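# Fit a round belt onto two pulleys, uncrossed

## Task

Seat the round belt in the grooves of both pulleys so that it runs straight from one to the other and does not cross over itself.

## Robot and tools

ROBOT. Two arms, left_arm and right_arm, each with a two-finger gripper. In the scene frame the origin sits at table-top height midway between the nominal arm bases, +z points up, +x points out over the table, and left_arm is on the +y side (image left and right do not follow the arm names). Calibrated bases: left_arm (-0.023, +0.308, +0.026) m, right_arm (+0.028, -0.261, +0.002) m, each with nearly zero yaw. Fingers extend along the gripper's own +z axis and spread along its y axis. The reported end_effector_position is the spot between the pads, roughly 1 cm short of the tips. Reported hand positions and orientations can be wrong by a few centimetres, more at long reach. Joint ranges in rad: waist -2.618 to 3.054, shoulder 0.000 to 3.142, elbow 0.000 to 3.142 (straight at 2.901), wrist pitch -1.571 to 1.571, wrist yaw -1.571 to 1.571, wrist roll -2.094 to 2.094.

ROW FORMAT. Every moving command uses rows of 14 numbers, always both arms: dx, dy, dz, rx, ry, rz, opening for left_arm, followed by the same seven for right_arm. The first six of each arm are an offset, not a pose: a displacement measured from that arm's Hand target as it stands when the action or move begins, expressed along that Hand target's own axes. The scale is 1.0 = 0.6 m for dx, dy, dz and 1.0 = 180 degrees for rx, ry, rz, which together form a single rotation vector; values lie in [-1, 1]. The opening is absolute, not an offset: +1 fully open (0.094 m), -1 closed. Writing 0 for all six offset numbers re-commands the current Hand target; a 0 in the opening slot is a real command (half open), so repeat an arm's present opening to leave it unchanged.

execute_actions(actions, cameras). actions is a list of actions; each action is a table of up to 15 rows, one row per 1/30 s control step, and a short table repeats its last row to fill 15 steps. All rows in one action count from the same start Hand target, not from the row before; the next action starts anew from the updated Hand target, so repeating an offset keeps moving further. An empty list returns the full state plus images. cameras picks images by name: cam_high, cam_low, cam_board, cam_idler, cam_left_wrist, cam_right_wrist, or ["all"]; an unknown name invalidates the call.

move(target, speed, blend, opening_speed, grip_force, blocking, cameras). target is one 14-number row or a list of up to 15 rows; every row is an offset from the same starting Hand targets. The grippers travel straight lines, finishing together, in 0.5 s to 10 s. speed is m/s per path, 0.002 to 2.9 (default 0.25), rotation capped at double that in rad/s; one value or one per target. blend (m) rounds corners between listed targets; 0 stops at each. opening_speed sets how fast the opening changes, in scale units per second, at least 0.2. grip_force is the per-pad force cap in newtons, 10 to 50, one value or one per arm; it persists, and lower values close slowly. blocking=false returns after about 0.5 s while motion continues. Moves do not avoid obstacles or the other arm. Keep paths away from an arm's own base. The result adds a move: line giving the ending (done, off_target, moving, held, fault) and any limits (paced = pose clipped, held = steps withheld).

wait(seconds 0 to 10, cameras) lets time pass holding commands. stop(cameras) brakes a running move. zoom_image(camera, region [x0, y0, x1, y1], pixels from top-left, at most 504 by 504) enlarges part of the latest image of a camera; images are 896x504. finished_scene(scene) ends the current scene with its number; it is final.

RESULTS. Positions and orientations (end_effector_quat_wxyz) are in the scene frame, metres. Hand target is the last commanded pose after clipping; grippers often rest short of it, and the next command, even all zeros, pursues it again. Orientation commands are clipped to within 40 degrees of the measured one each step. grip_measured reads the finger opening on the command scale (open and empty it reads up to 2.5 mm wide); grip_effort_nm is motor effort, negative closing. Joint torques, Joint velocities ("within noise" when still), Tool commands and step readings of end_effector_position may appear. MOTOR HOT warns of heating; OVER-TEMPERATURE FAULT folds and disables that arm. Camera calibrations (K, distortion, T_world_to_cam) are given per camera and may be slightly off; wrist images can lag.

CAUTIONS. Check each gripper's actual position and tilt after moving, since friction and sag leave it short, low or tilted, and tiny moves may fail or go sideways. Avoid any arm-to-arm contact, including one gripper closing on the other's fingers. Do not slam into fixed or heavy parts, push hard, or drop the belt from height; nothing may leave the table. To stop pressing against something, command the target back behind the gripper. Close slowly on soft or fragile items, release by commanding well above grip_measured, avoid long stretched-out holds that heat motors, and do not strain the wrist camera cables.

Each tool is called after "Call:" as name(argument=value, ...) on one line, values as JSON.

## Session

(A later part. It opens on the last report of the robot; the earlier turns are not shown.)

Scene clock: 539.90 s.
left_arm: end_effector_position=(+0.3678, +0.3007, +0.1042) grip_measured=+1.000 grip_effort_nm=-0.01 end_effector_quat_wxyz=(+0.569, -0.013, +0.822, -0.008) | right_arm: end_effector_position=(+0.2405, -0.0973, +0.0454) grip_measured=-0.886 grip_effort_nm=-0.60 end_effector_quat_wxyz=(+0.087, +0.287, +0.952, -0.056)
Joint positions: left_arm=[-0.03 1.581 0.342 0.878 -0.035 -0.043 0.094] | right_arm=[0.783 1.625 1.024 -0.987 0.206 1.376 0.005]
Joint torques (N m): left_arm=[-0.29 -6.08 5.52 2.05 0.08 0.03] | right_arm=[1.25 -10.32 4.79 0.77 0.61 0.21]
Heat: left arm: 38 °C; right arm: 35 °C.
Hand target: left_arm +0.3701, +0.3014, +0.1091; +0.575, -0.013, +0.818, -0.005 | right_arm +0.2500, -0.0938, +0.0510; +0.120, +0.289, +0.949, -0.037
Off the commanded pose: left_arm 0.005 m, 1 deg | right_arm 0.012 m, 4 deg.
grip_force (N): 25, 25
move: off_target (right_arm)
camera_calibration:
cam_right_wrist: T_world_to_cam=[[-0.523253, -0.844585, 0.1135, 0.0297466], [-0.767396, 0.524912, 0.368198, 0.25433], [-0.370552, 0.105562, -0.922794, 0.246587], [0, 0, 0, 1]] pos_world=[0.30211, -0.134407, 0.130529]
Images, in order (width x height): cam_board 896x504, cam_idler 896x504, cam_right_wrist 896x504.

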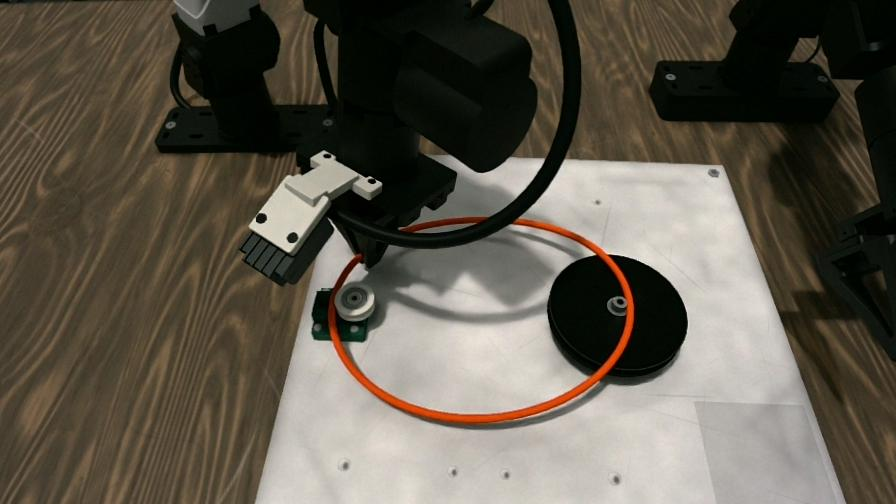

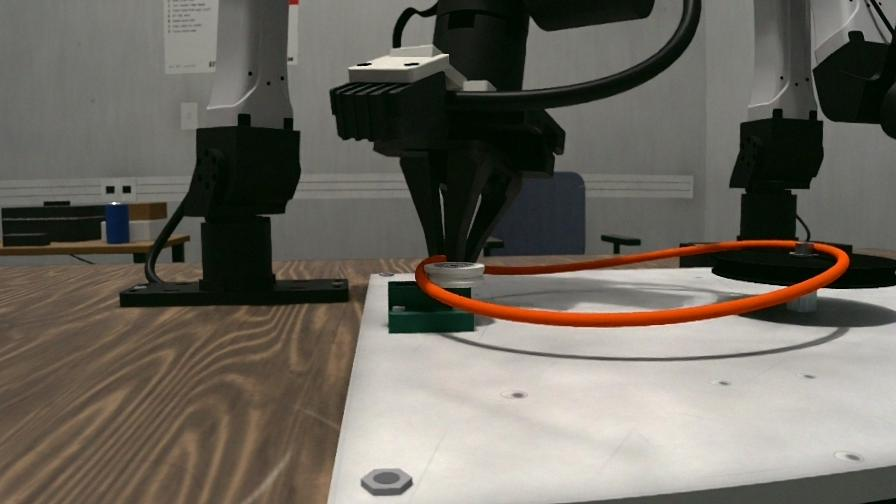

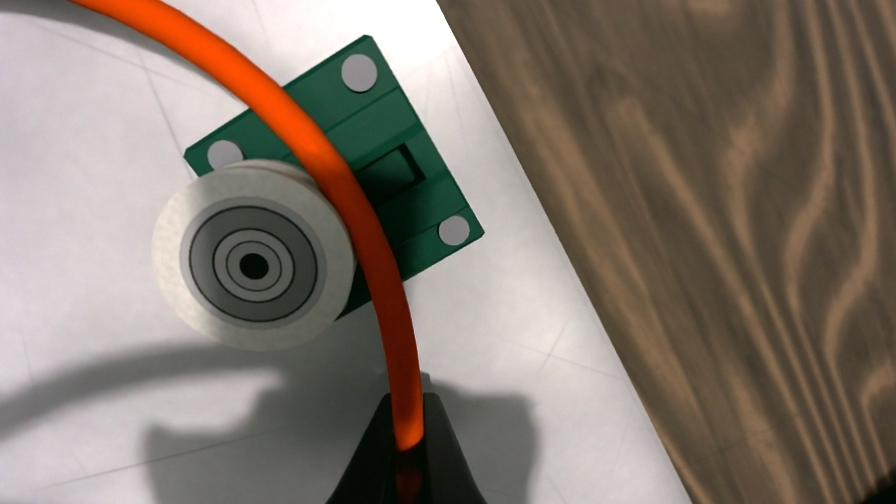

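Call:
move(target=[0,0,0,0,0,0,1, 0.0018,0.0147,-0.0005,0,0,0,-0.96], speed=0.06, cameras=["cam_right_wrist","cam_idler","cam_board"])

Call:
zoom_image(camera="cam_idler", region=[360, 200, 560, 340])

Scene clock: 661.60 s.
left_arm: end_effector_position=(+0.3678, +0.3007, +0.1042) grip_measured=+1.000 grip_effort_nm=-0.01 end_effector_quat_wxyz=(+0.569, -0.013, +0.822, -0.008) | right_arm: end_effector_position=(+0.2397, -0.0961, +0.0456) grip_measured=-0.886 grip_effort_nm=-0.60 end_effector_quat_wxyz=(+0.090, +0.288, +0.952, -0.056)
Joint positions: left_arm=[-0.03 1.581 0.342 0.878 -0.035 -0.043 0.094] | right_arm=[0.792 1.625 1.024 -0.987 0.212 1.387 0.005]
Joint torques (N m): left_arm=[-0.42 -6.02 5.59 2.09 0.11 0.05] | right_arm=[1.33 -7.28 7.61 0.73 0.56 0.2]
Heat: left arm: 38 °C; right arm: 43 °C.
Hand target: left_arm +0.3701, +0.3014, +0.1091; +0.575, -0.013, +0.818, -0.005 | right_arm +0.2541, -0.0859, +0.0511; +0.120, +0.289, +0.949, -0.037
Off the commanded pose: left_arm 0.005 m, 1 deg | right_arm 0.018 m, 4 deg.
grip_force (N): 25, 25
move: off_target (right_arm)
camera_calibration:
cam_right_wrist: T_world_to_cam=[[-0.525015, -0.843589, 0.112773, 0.0308392], [-0.768955, 0.526955, 0.361977, 0.253915], [-0.364786, 0.103326, -0.925341, 0.244899], [0, 0, 0, 1]] pos_world=[0.300776, -0.133091, 0.131226]
Images, in order (width x height): cam_board 896x504, cam_idler 896x504, cam_right_wrist 896x504.

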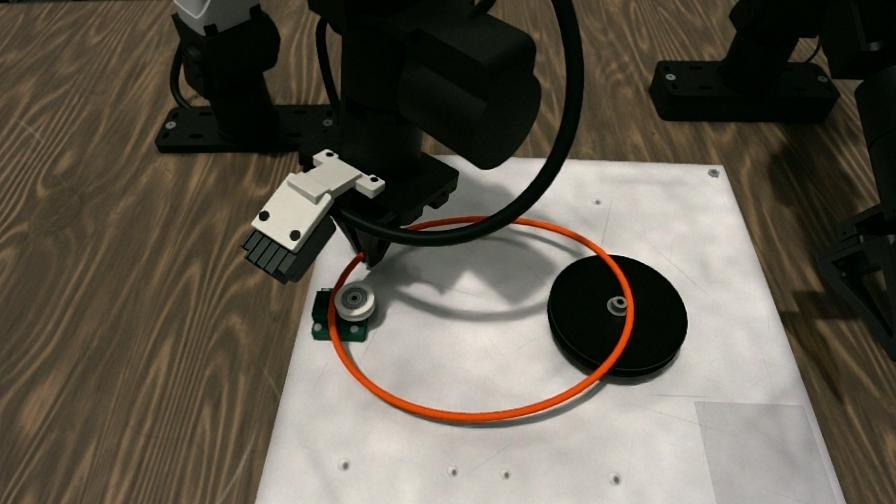

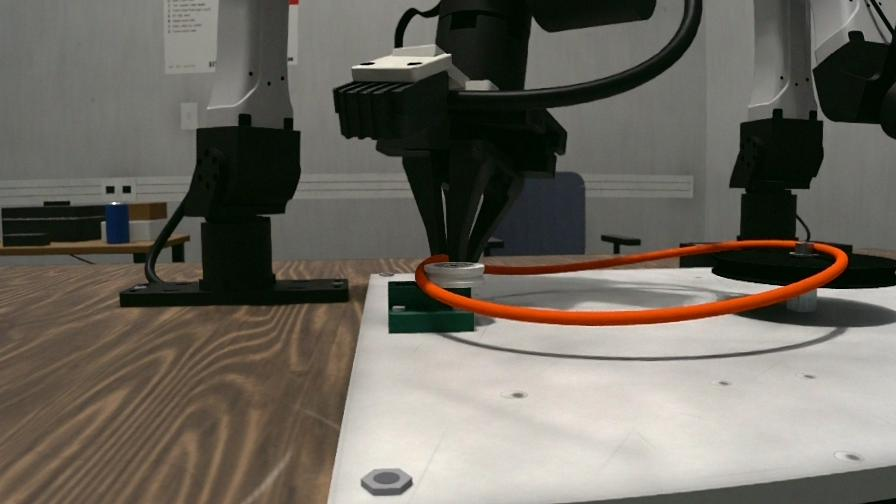

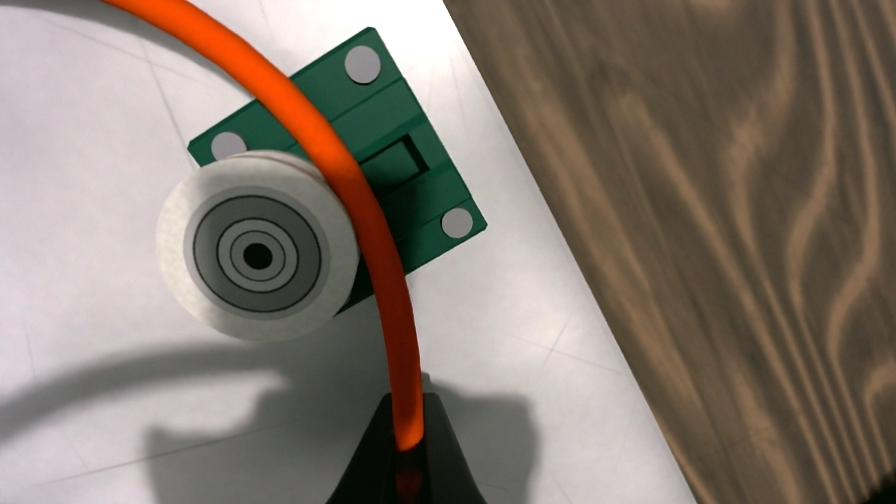

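Scaled by 2.520 from the camera's 896x504 image, which has a finer 1280x720 frame.

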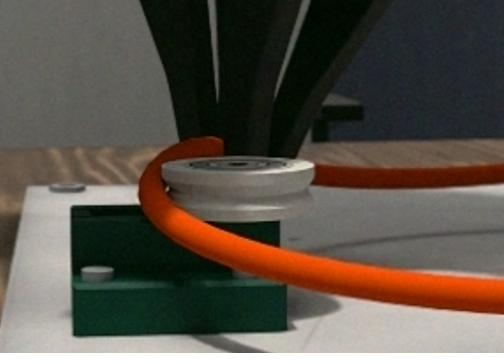

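Call:
move(target=[0,0,0,0,0,0,1, 0,0,0,0,0,0,-0.7], opening_speed=0.4, cameras=["cam_right_wrist","cam_idler","cam_board"])

Call:
zoom_image(camera="cam_idler", region=[360, 200, 560, 340])

Call:
zoom_image(camera="cam_board", region=[280, 220, 480, 380])

Scene clock: 670.50 s.
left_arm: end_effector_position=(+0.3678, +0.3007, +0.1042) grip_measured=+1.000 grip_effort_nm=-0.01 end_effector_quat_wxyz=(+0.569, -0.013, +0.822, -0.008) | right_arm: end_effector_position=(+0.2407, -0.0955, +0.0456) grip_measured=-0.703 grip_effort_nm=0.12 end_effector_quat_wxyz=(+0.091, +0.284, +0.953, -0.055)
Joint positions: left_arm=[-0.03 1.581 0.342 0.878 -0.035 -0.043 0.094] | right_arm=[0.792 1.625 1.024 -0.983 0.213 1.378 0.014]
Joint torques (N m): left_arm=[-0.34 -6 5.68 2.06 0.08 0] | right_arm=[1.33 -7.27 7.61 0.71 0.55 0.21]
Heat: left arm: 38 °C; right arm: 42 °C.
Hand target: left_arm +0.3701, +0.3014, +0.1091; +0.575, -0.013, +0.818, -0.005 | right_arm +0.2541, -0.0859, +0.0511; +0.120, +0.289, +0.949, -0.037
Off the commanded pose: left_arm 0.005 m, 1 deg | right_arm 0.017 m, 4 deg.
grip_force (N): 25, 25
move: off_target (right_arm)
camera_calibration:
cam_right_wrist: T_world_to_cam=[[-0.517678, -0.84842, 0.110427, 0.0297615], [-0.774722, 0.519605, 0.3603, 0.255091], [-0.363064, 0.100969, -0.926277, 0.244658], [0, 0, 0, 1]] pos_world=[0.301858, -0.131999, 0.131426]
Images, in order (width x height): cam_board 896x504, cam_idler 896x504, cam_right_wrist 896x504.

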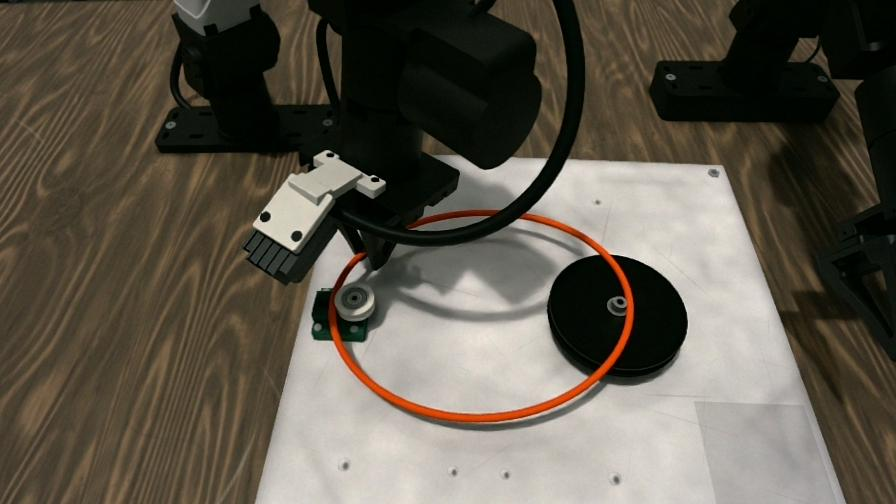

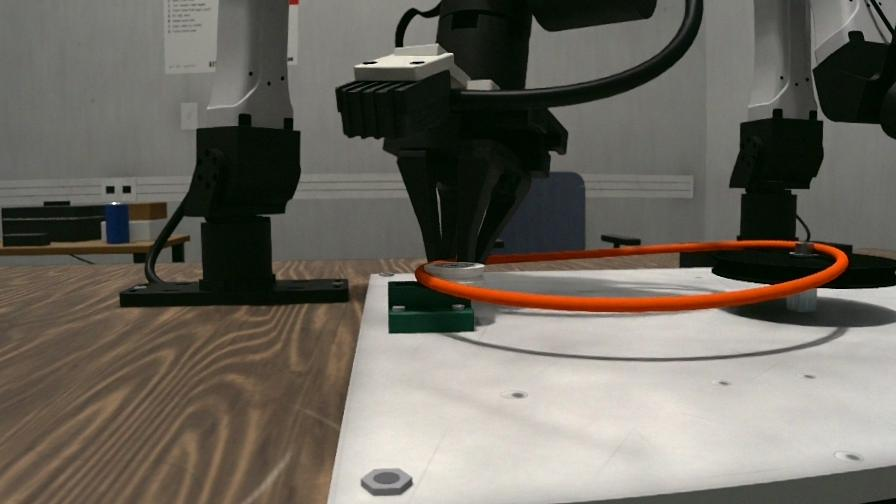

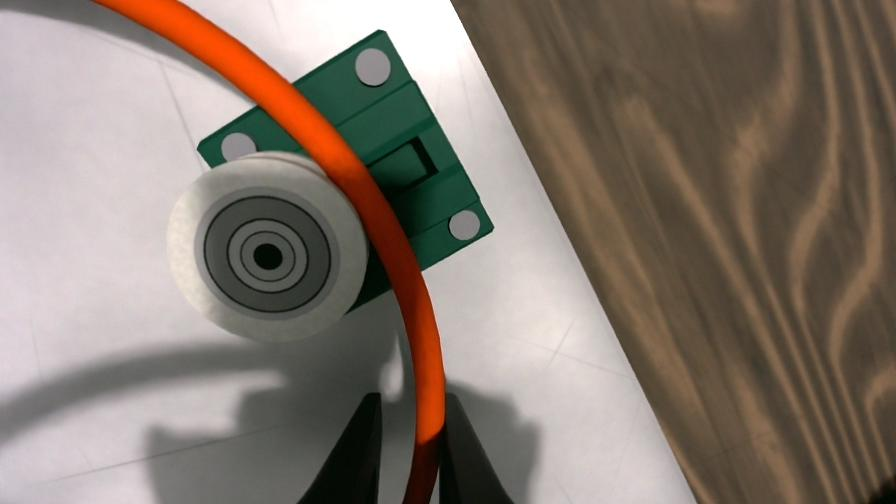

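Scaled by 2.520 from the camera's 896x504 image, which has a finer 1280x720 frame.

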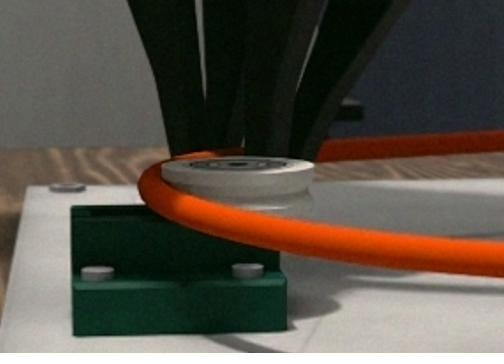

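Scaled by 2.520 from the camera's 896x504 image, which has a finer 1280x720 frame.

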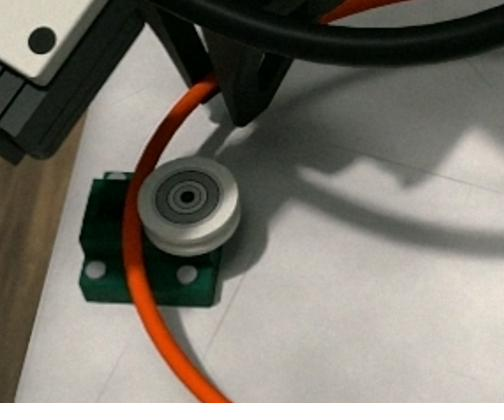

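Call:
move(target=[[0,0,0,0,0,0,1, 0,0,0,0,0,0,-0.5],[0,0,0,0,0,0,1, 0.0069,-0.0185,-0.0362,0,0,0,-0.5],[0,0,0,0,0,0,1, 0.0028,-0.028,-0.1555,0,0,0,-0.5]], opening_speed=0.6, speed=0.1, cameras=["all"])

Call:
zoom_image(camera="cam_idler", region=[360, 200, 560, 340])

Call:
zoom_image(camera="cam_board", region=[280, 180, 720, 430])

Scene clock: 692.60 s.
left_arm: end_effector_position=(+0.3678, +0.3007, +0.1042) grip_measured=+1.000 grip_effort_nm=-0.01 end_effector_quat_wxyz=(+0.569, -0.013, +0.822, -0.008) | right_arm: end_effector_position=(+0.2206, -0.0840, +0.1279) grip_measured=-0.503 grip_effort_nm=0.12 end_effector_quat_wxyz=(+0.099, +0.282, +0.953, -0.042)
Joint positions: left_arm=[-0.03 1.581 0.342 0.878 -0.035 -0.043 0.094] | right_arm=[0.879 1.522 1.254 -1.303 0.215 1.461 0.023]
Joint torques (N m): left_arm=[-0.21 -6.12 5.64 2.04 0.12 0.06] | right_arm=[1.09 -8.57 8.54 0.08 0.56 0.24]
Heat: left arm: 38 °C; right arm: 40 °C.
Hand target: left_arm +0.3701, +0.3014, +0.1091; +0.575, -0.013, +0.818, -0.005 | right_arm +0.2241, -0.0859, +0.1410; +0.120, +0.289, +0.949, -0.037
Off the commanded pose: left_arm 0.005 m, 1 deg | right_arm 0.014 m, 3 deg.
grip_force (N): 25, 25
move: off_target (right_arm)
camera_calibration:
cam_right_wrist: T_world_to_cam=[[-0.514634, -0.853573, 0.0810272, 0.0227484], [-0.785609, 0.507284, 0.354235, 0.206076], [-0.343469, 0.118646, -0.93164, 0.310165], [0, 0, 0, 1]] pos_world=[0.280135, -0.121922, 0.21412]

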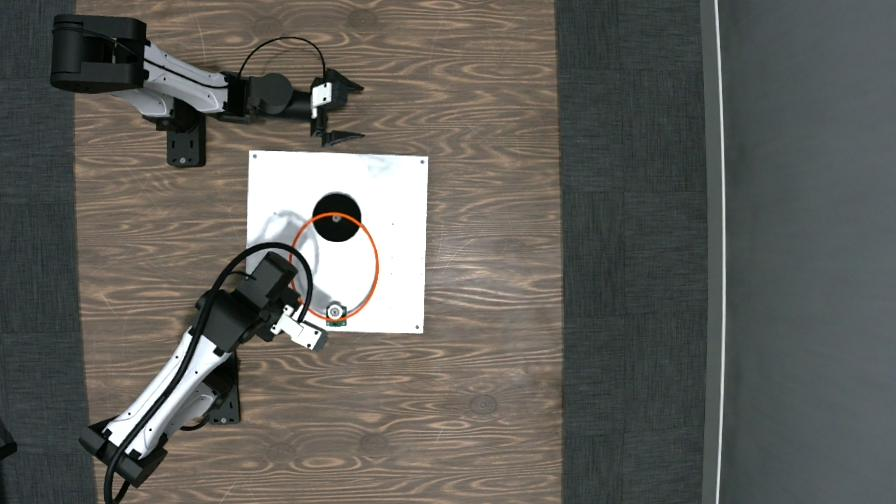

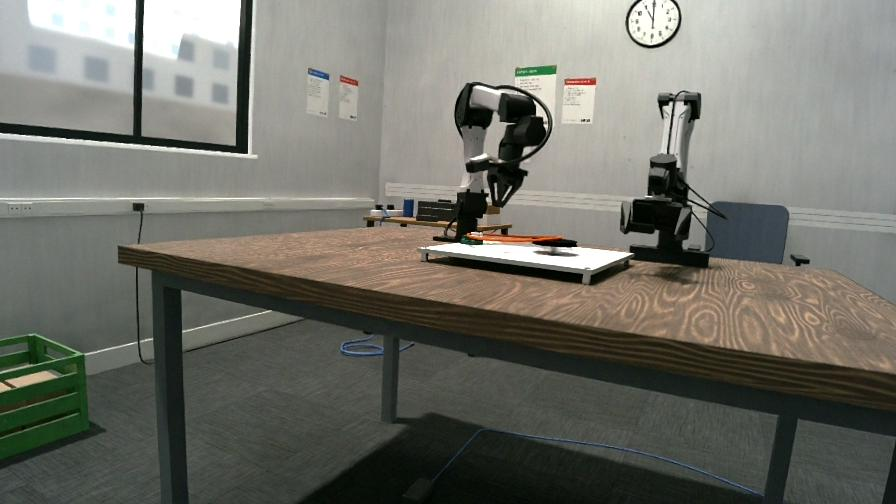

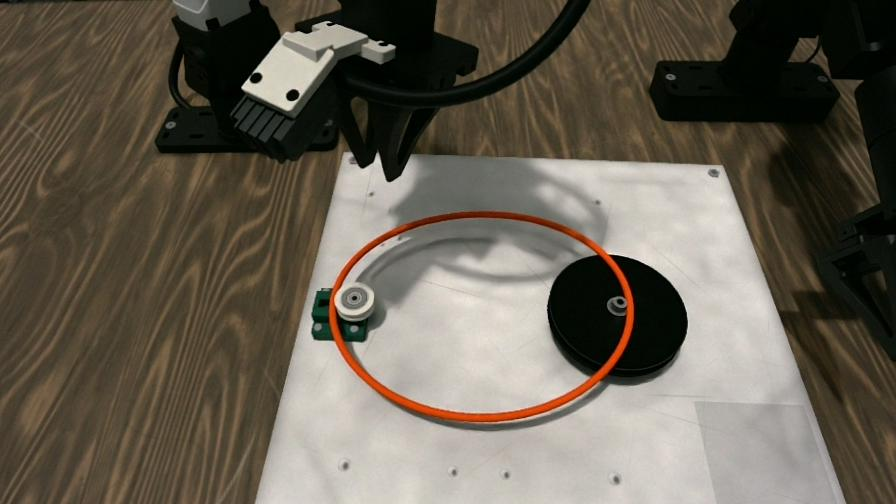

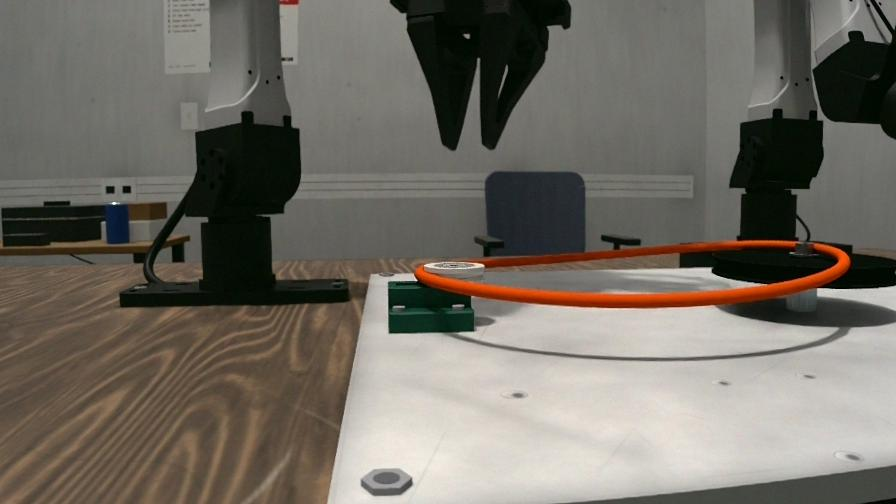

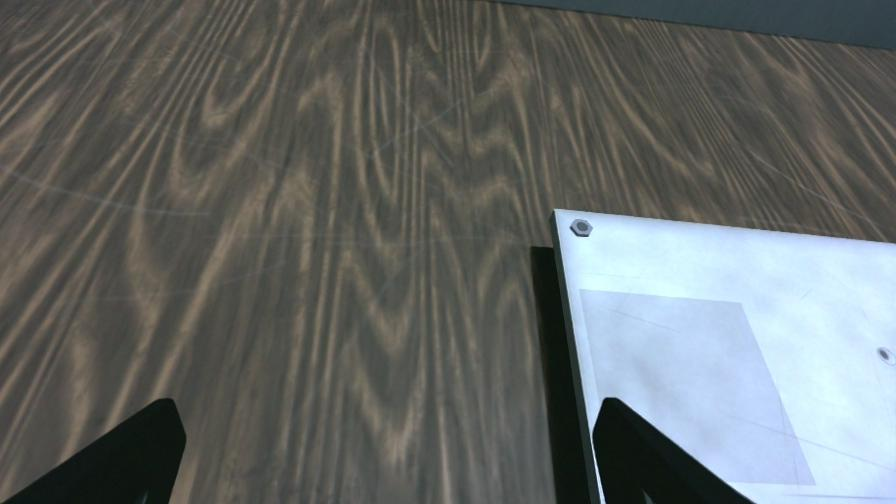

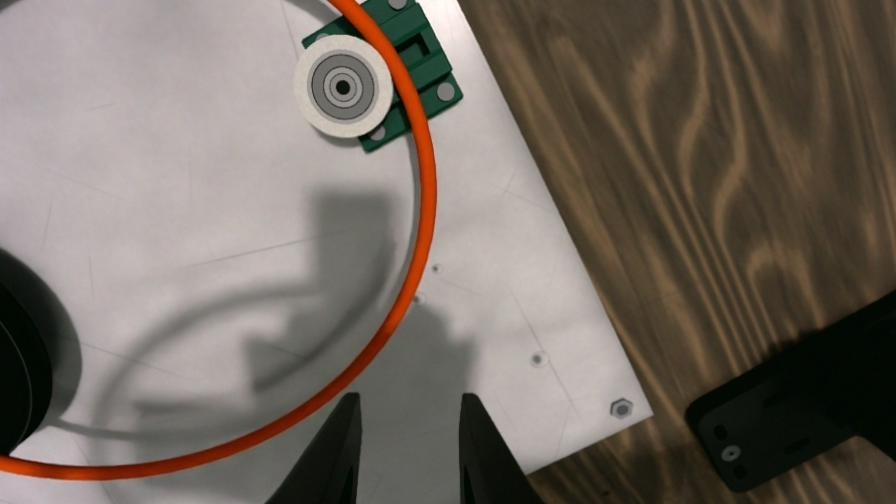

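Scaled by 2.520 from the camera's 896x504 image, which has a finer 1280x720 frame.

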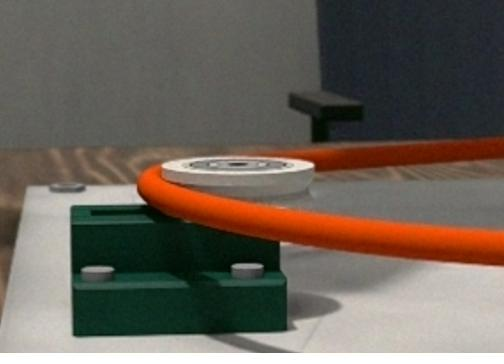

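Scaled by 1.145 from the camera's 896x504 image, which has a finer 1280x720 frame.

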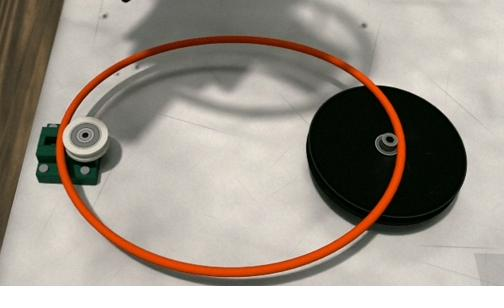

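Call:
move(target=[0.0033,-0.3568,-0.0882,0.0562,0.3879,0.0935,-0.4, -0.2757,-0.1840,0.0367,0,0,0,-0.5], cameras=["all"])

Call:
zoom_image(camera="cam_idler", region=[640, 200, 896, 340])

Scene clock: 741.97 s.
left_arm: end_effector_position=(+0.3237, +0.0894, +0.1327) grip_measured=-0.398 grip_effort_nm=-0.12 end_effector_quat_wxyz=(+0.012, +0.163, +0.986, +0.001) | right_arm: end_effector_position=(+0.2832, -0.2732, +0.1546) grip_measured=-0.503 grip_effort_nm=0.12 end_effector_quat_wxyz=(+0.097, +0.289, +0.951, -0.057)
Joint positions: left_arm=[-0.562 2.099 1.91 -1.36 -0.011 -0.239 0.028] | right_arm=[0.066 1.372 1.225 -1.282 0.177 0.649 0.023]
Joint torques (N m): left_arm=[-0.32 -9.5 8.85 0.09 0.2 -0.19] | right_arm=[-0.12 -4.11 8.99 1.18 -0.09 -0.09]
Heat: left arm: 36 °C; right arm: 38 °C.
Hand target: left_arm +0.3228, +0.0870, +0.1300; -0.001, +0.152, +0.988, +0.000 | right_arm +0.3002, -0.2700, +0.1609; +0.120, +0.289, +0.949, -0.037
Off the commanded pose: left_arm 0.004 m, 2 deg | right_arm 0.018 m, 4 deg.
grip_force (N): 25, 25
move: off_target (right_arm)
camera_calibration:
cam_left_wrist: T_world_to_cam=[[-0.270326, -0.961596, 0.047501, 0.158323], [-0.827729, 0.257325, 0.498647, 0.219554], [-0.49172, 0.0954792, -0.865503, 0.362755], [0, 0, 0, 1]] pos_world=[0.402904, 0.0611105, 0.196965]
cam_right_wrist: T_world_to_cam=[[-0.528122, -0.841935, 0.110603, -0.106329], [-0.772755, 0.530502, 0.348449, 0.345329], [-0.352047, 0.0985545, -0.930779, 0.375803], [0, 0, 0, 1]] pos_world=[0.343, -0.309757, 0.24122]

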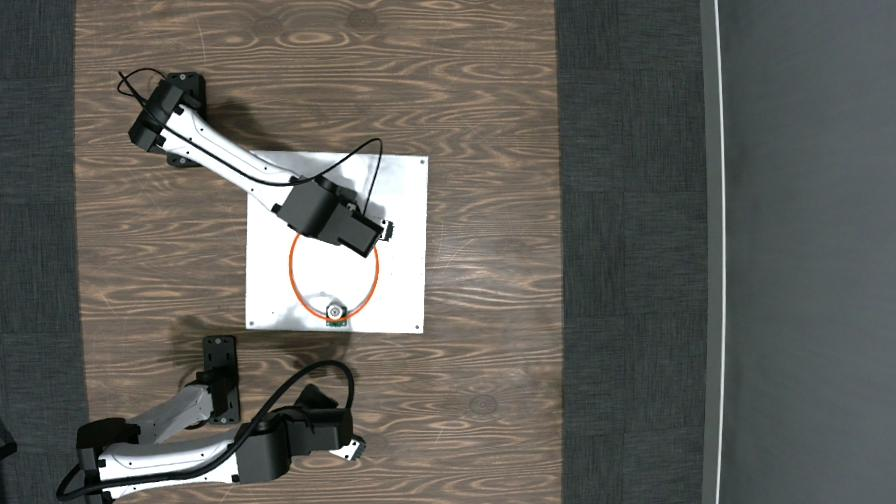

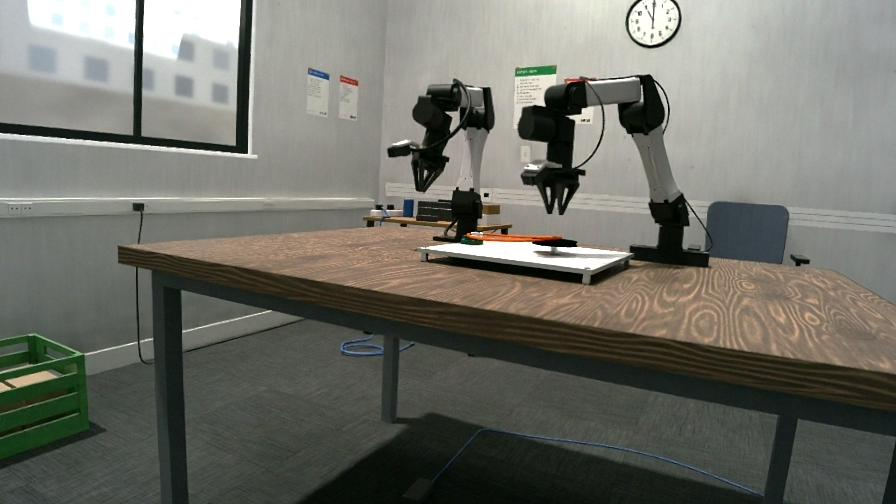

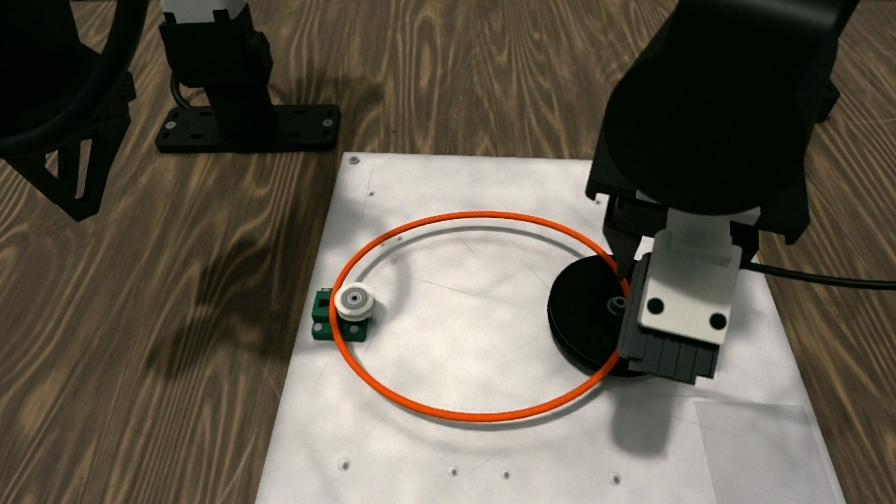

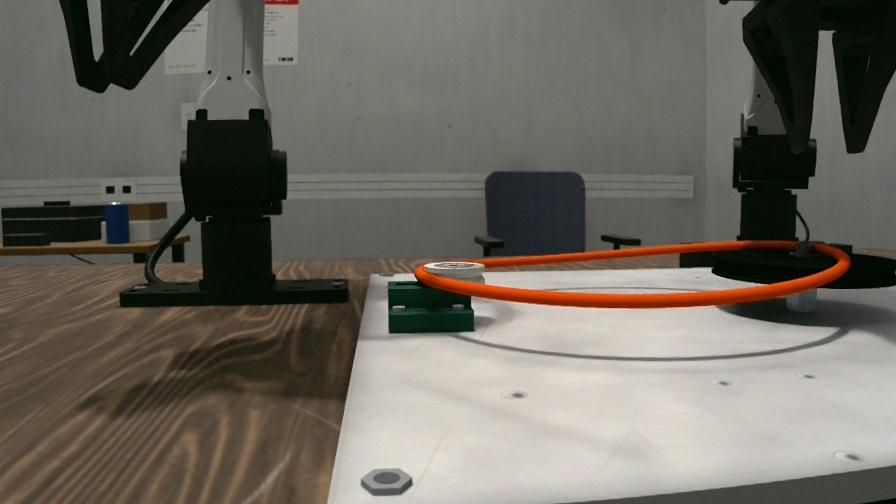

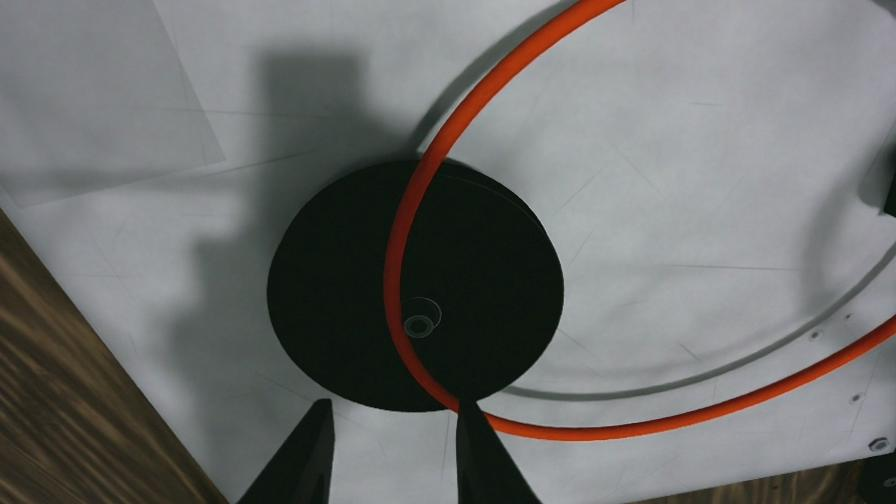

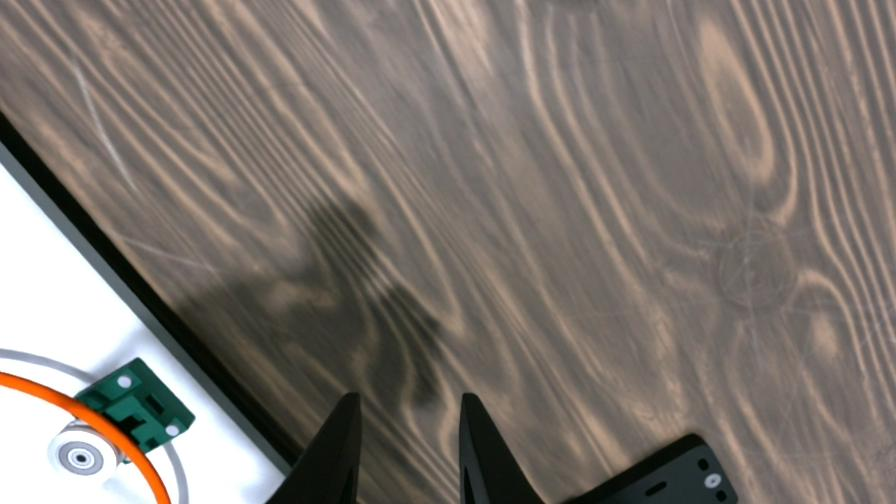

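Scaled by 1.969 from the camera's 896x504 image, which has a finer 1280x720 frame.

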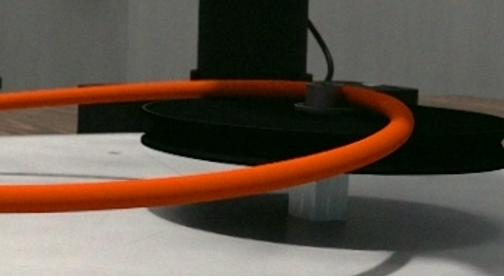

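Call:
move(target=[-0.0067,0.0062,0.0783,0,0,0,-0.5,0,0,0,0,0,0,-0.5], cameras=["cam_left_wrist","cam_idler","cam_board"])

Call:
zoom_image(camera="cam_idler", region=[640, 180, 896, 320])

Scene clock: 762.10 s.
left_arm: end_effector_position=(+0.3232, +0.0917, +0.0926) grip_measured=-0.498 grip_effort_nm=-0.12 end_effector_quat_wxyz=(-0.002, +0.161, +0.987, +0.007) | right_arm: end_effector_position=(+0.2832, -0.2732, +0.1546) grip_measured=-0.503 grip_effort_nm=0.12 end_effector_quat_wxyz=(+0.097, +0.289, +0.951, -0.057)
Joint positions: left_arm=[-0.558 2.128 1.795 -1.247 -0.011 -0.239 0.024] | right_arm=[0.066 1.372 1.225 -1.282 0.177 0.649 0.023]
Joint torques (N m): left_arm=[0.05 -10.44 5.3 0.63 0.23 -0.07] | right_arm=[-0.12 -4.11 9.01 1.18 -0.09 -0.09]
Heat: left arm: 38 °C; right arm: 40 °C.
Hand target: left_arm +0.3278, +0.0895, +0.0831; +0.000, +0.152, +0.988, +0.000 | right_arm +0.3002, -0.2700, +0.1609; +0.120, +0.289, +0.949, -0.037
Off the commanded pose: left_arm 0.011 m, 1 deg | right_arm 0.018 m, 4 deg.
grip_force (N): 25, 25
move: off_target (left_arm, right_arm)
camera_calibration:
cam_left_wrist: T_world_to_cam=[[-0.265254, -0.963397, 0.0388166, 0.161737], [-0.815852, 0.245721, 0.523457, 0.233458], [-0.513835, 0.10718, -0.851168, 0.332434], [0, 0, 0, 1]] pos_world=[0.404185, 0.0628214, 0.154473]
Images, in order (width x height): cam_board 896x504, cam_idler 896x504, cam_left_wrist 896x504.

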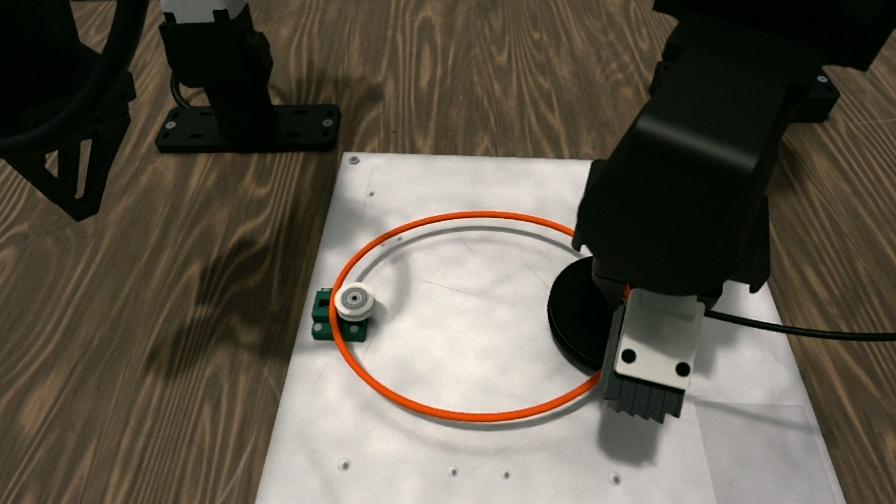

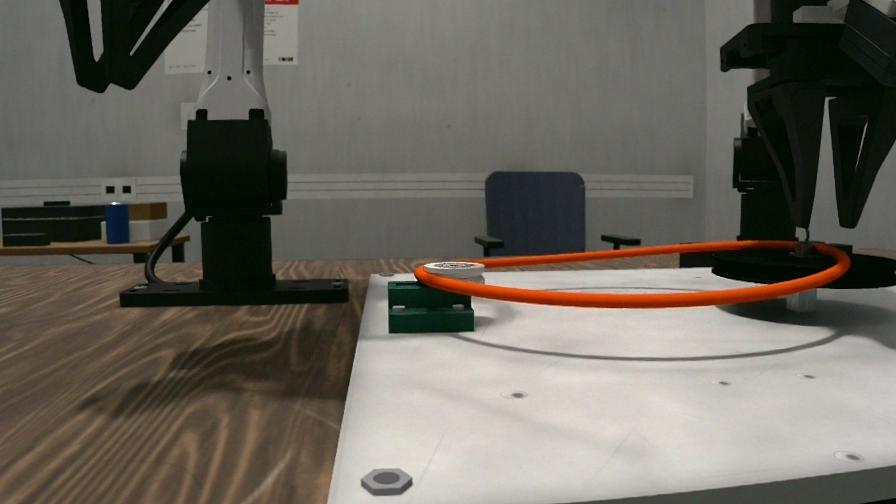

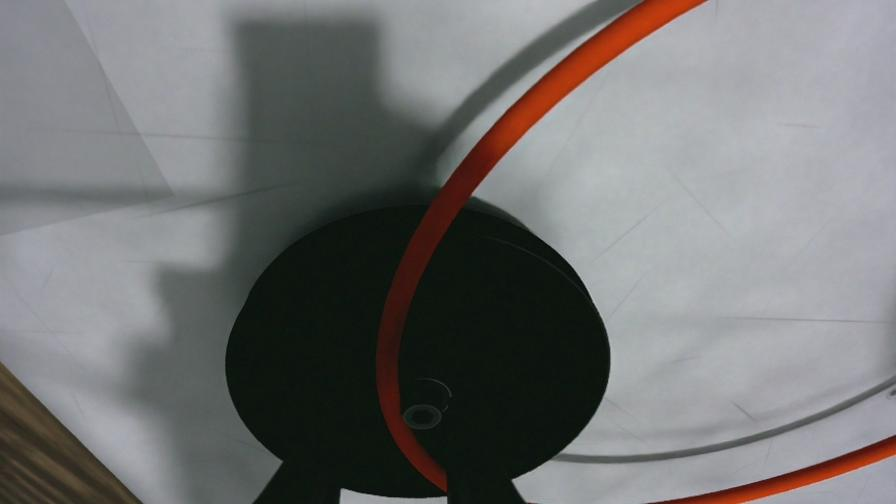

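Scaled by 1.969 from the camera's 896x504 image, which has a finer 1280x720 frame.

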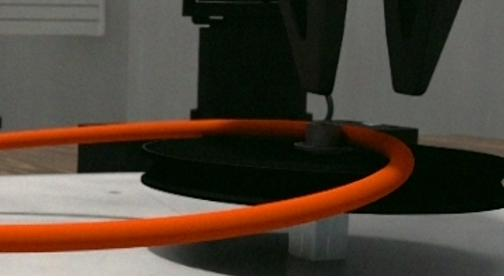

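Call:
move(target=[-0.0070,0.0045,0.0167,0,0,0,-0.5,0,0,0,0,0,0,-0.5], cameras=["cam_left_wrist","cam_idler"])

Call:
zoom_image(camera="cam_idler", region=[640, 180, 896, 320])

Scene clock: 781.23 s.
left_arm: end_effector_position=(+0.3293, +0.0924, +0.0858) grip_measured=-0.498 grip_effort_nm=-0.12 end_effector_quat_wxyz=(+0.003, +0.157, +0.988, +0.005) | right_arm: end_effector_position=(+0.2832, -0.2732, +0.1546) grip_measured=-0.503 grip_effort_nm=0.12 end_effector_quat_wxyz=(+0.097, +0.289, +0.951, -0.057)
Joint positions: left_arm=[-0.548 2.141 1.789 -1.217 -0.011 -0.239 0.024] | right_arm=[0.066 1.372 1.225 -1.282 0.177 0.649 0.023]
Joint torques (N m): left_arm=[0.28 -9.95 5.3 0.67 0.16 0.04] | right_arm=[-0.12 -4.11 8.99 1.18 -0.09 -0.09]
Heat: left arm: 42 °C; right arm: 40 °C.
Hand target: left_arm +0.3326, +0.0908, +0.0731; +0.000, +0.152, +0.988, +0.000 | right_arm +0.3002, -0.2700, +0.1609; +0.120, +0.289, +0.949, -0.037
Off the commanded pose: left_arm 0.013 m, 1 deg | right_arm 0.018 m, 4 deg.
grip_force (N): 25, 25
move: off_target (left_arm, right_arm)
camera_calibration:
cam_left_wrist: T_world_to_cam=[[-0.25666, -0.96561, 0.0414976, 0.16137], [-0.822209, 0.24071, 0.515782, 0.245034], [-0.508033, 0.0982609, -0.855714, 0.328908], [0, 0, 0, 1]] pos_world=[0.409982, 0.06452, 0.148371]
Images, in order (width x height): cam_idler 896x504, cam_left_wrist 896x504.

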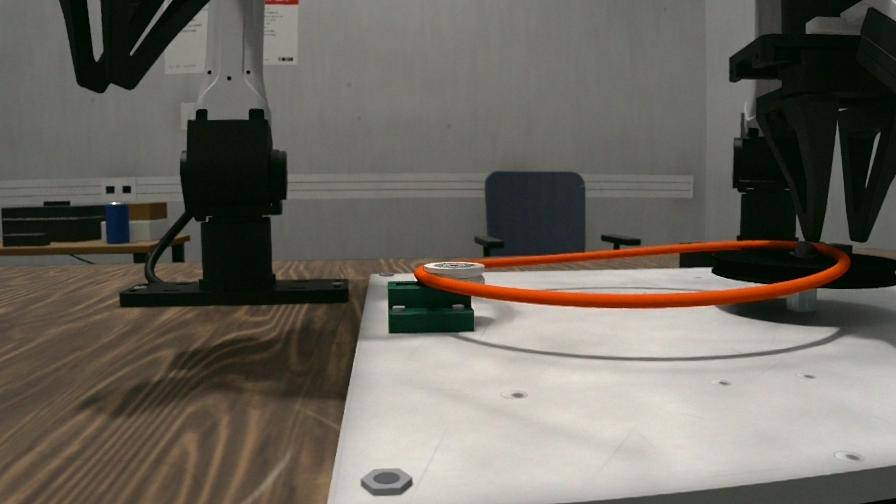

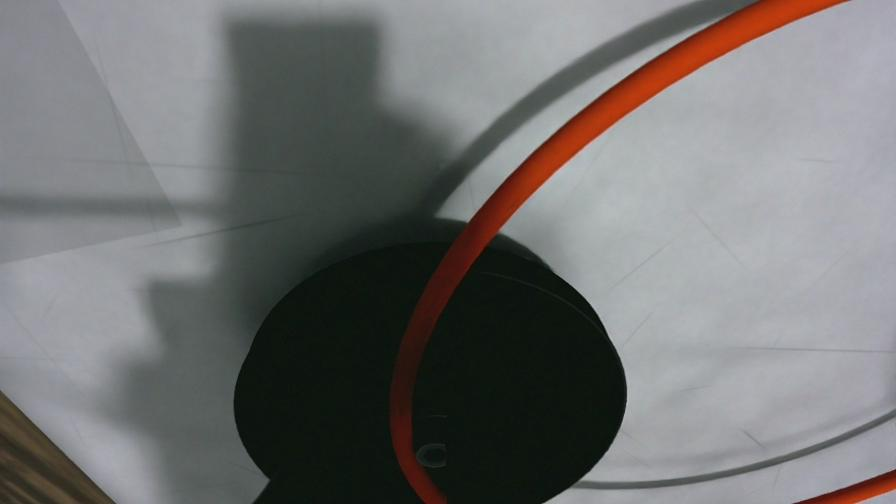

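Scaled by 1.969 from the camera's 896x504 image, which has a finer 1280x720 frame.

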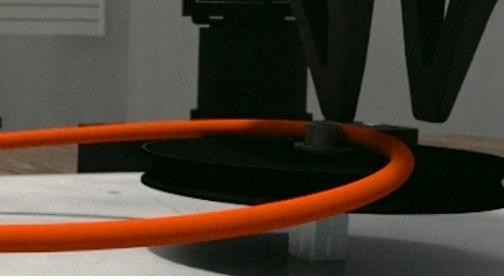

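Call:
move(target=[-0.002,0,0.0133,0,0,0,-0.5,0,0,0,0,0,0,-0.5], speed=0.05, cameras=["cam_left_wrist","cam_idler"])

Call:
zoom_image(camera="cam_idler", region=[700, 200, 896, 300])

Scene clock: 796.43 s.
left_arm: end_effector_position=(+0.3306, +0.0916, +0.0781) grip_measured=-0.498 grip_effort_nm=-0.12 end_effector_quat_wxyz=(+0.003, +0.157, +0.988, +0.005) | right_arm: end_effector_position=(+0.2832, -0.2732, +0.1546) grip_measured=-0.503 grip_effort_nm=0.12 end_effector_quat_wxyz=(+0.097, +0.289, +0.951, -0.057)
Joint positions: left_arm=[-0.548 2.15 1.773 -1.191 -0.011 -0.239 0.024] | right_arm=[0.066 1.372 1.225 -1.282 0.177 0.649 0.023]
Joint torques (N m): left_arm=[0.24 -10.17 5.15 0.64 0.23 0.05] | right_arm=[-0.12 -4.11 8.99 1.18 -0.09 -0.09]
Heat: left arm: 41 °C; right arm: 41 °C.
Hand target: left_arm +0.3337, +0.0904, +0.0650; +0.000, +0.152, +0.988, +0.000 | right_arm +0.3002, -0.2700, +0.1609; +0.120, +0.289, +0.949, -0.037
Off the commanded pose: left_arm 0.013 m, 1 deg | right_arm 0.018 m, 4 deg.
grip_force (N): 25, 25
move: off_target (left_arm, right_arm)
camera_calibration:
cam_left_wrist: T_world_to_cam=[[-0.256736, -0.965577, 0.0417956, 0.161208], [-0.822557, 0.241005, 0.515088, 0.250355], [-0.507431, 0.0978626, -0.856117, 0.322927], [0, 0, 0, 1]] pos_world=[0.411183, 0.0637197, 0.14077]
Images, in order (width x height): cam_idler 896x504, cam_left_wrist 896x504.

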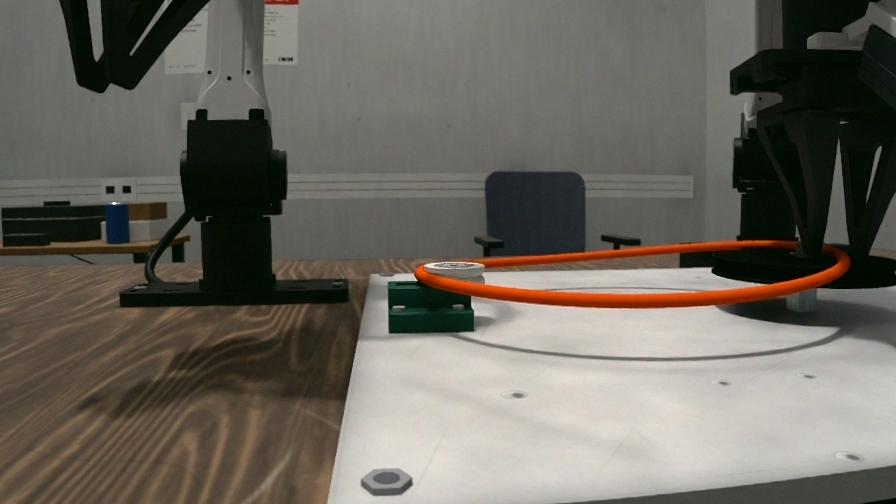

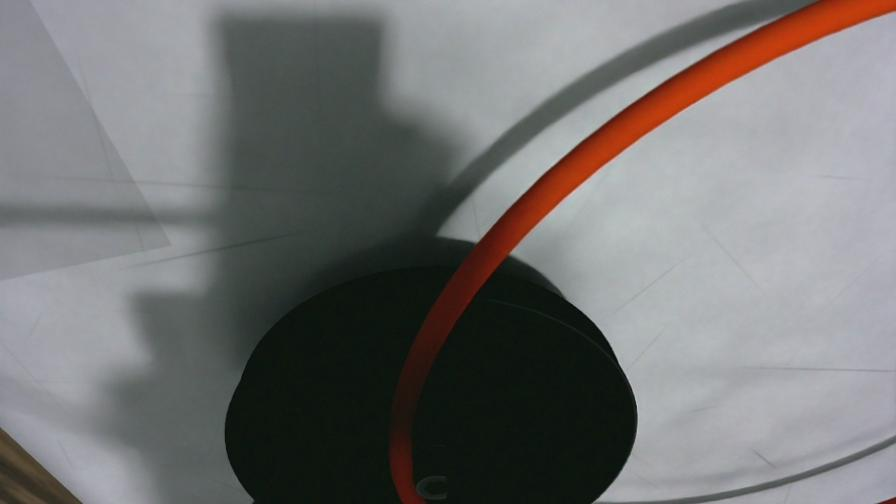

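Scaled by 2.571 from the camera's 896x504 image, which has a finer 1280x720 frame.

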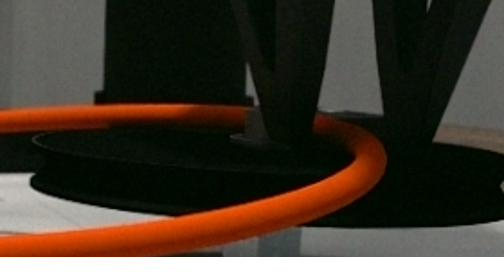

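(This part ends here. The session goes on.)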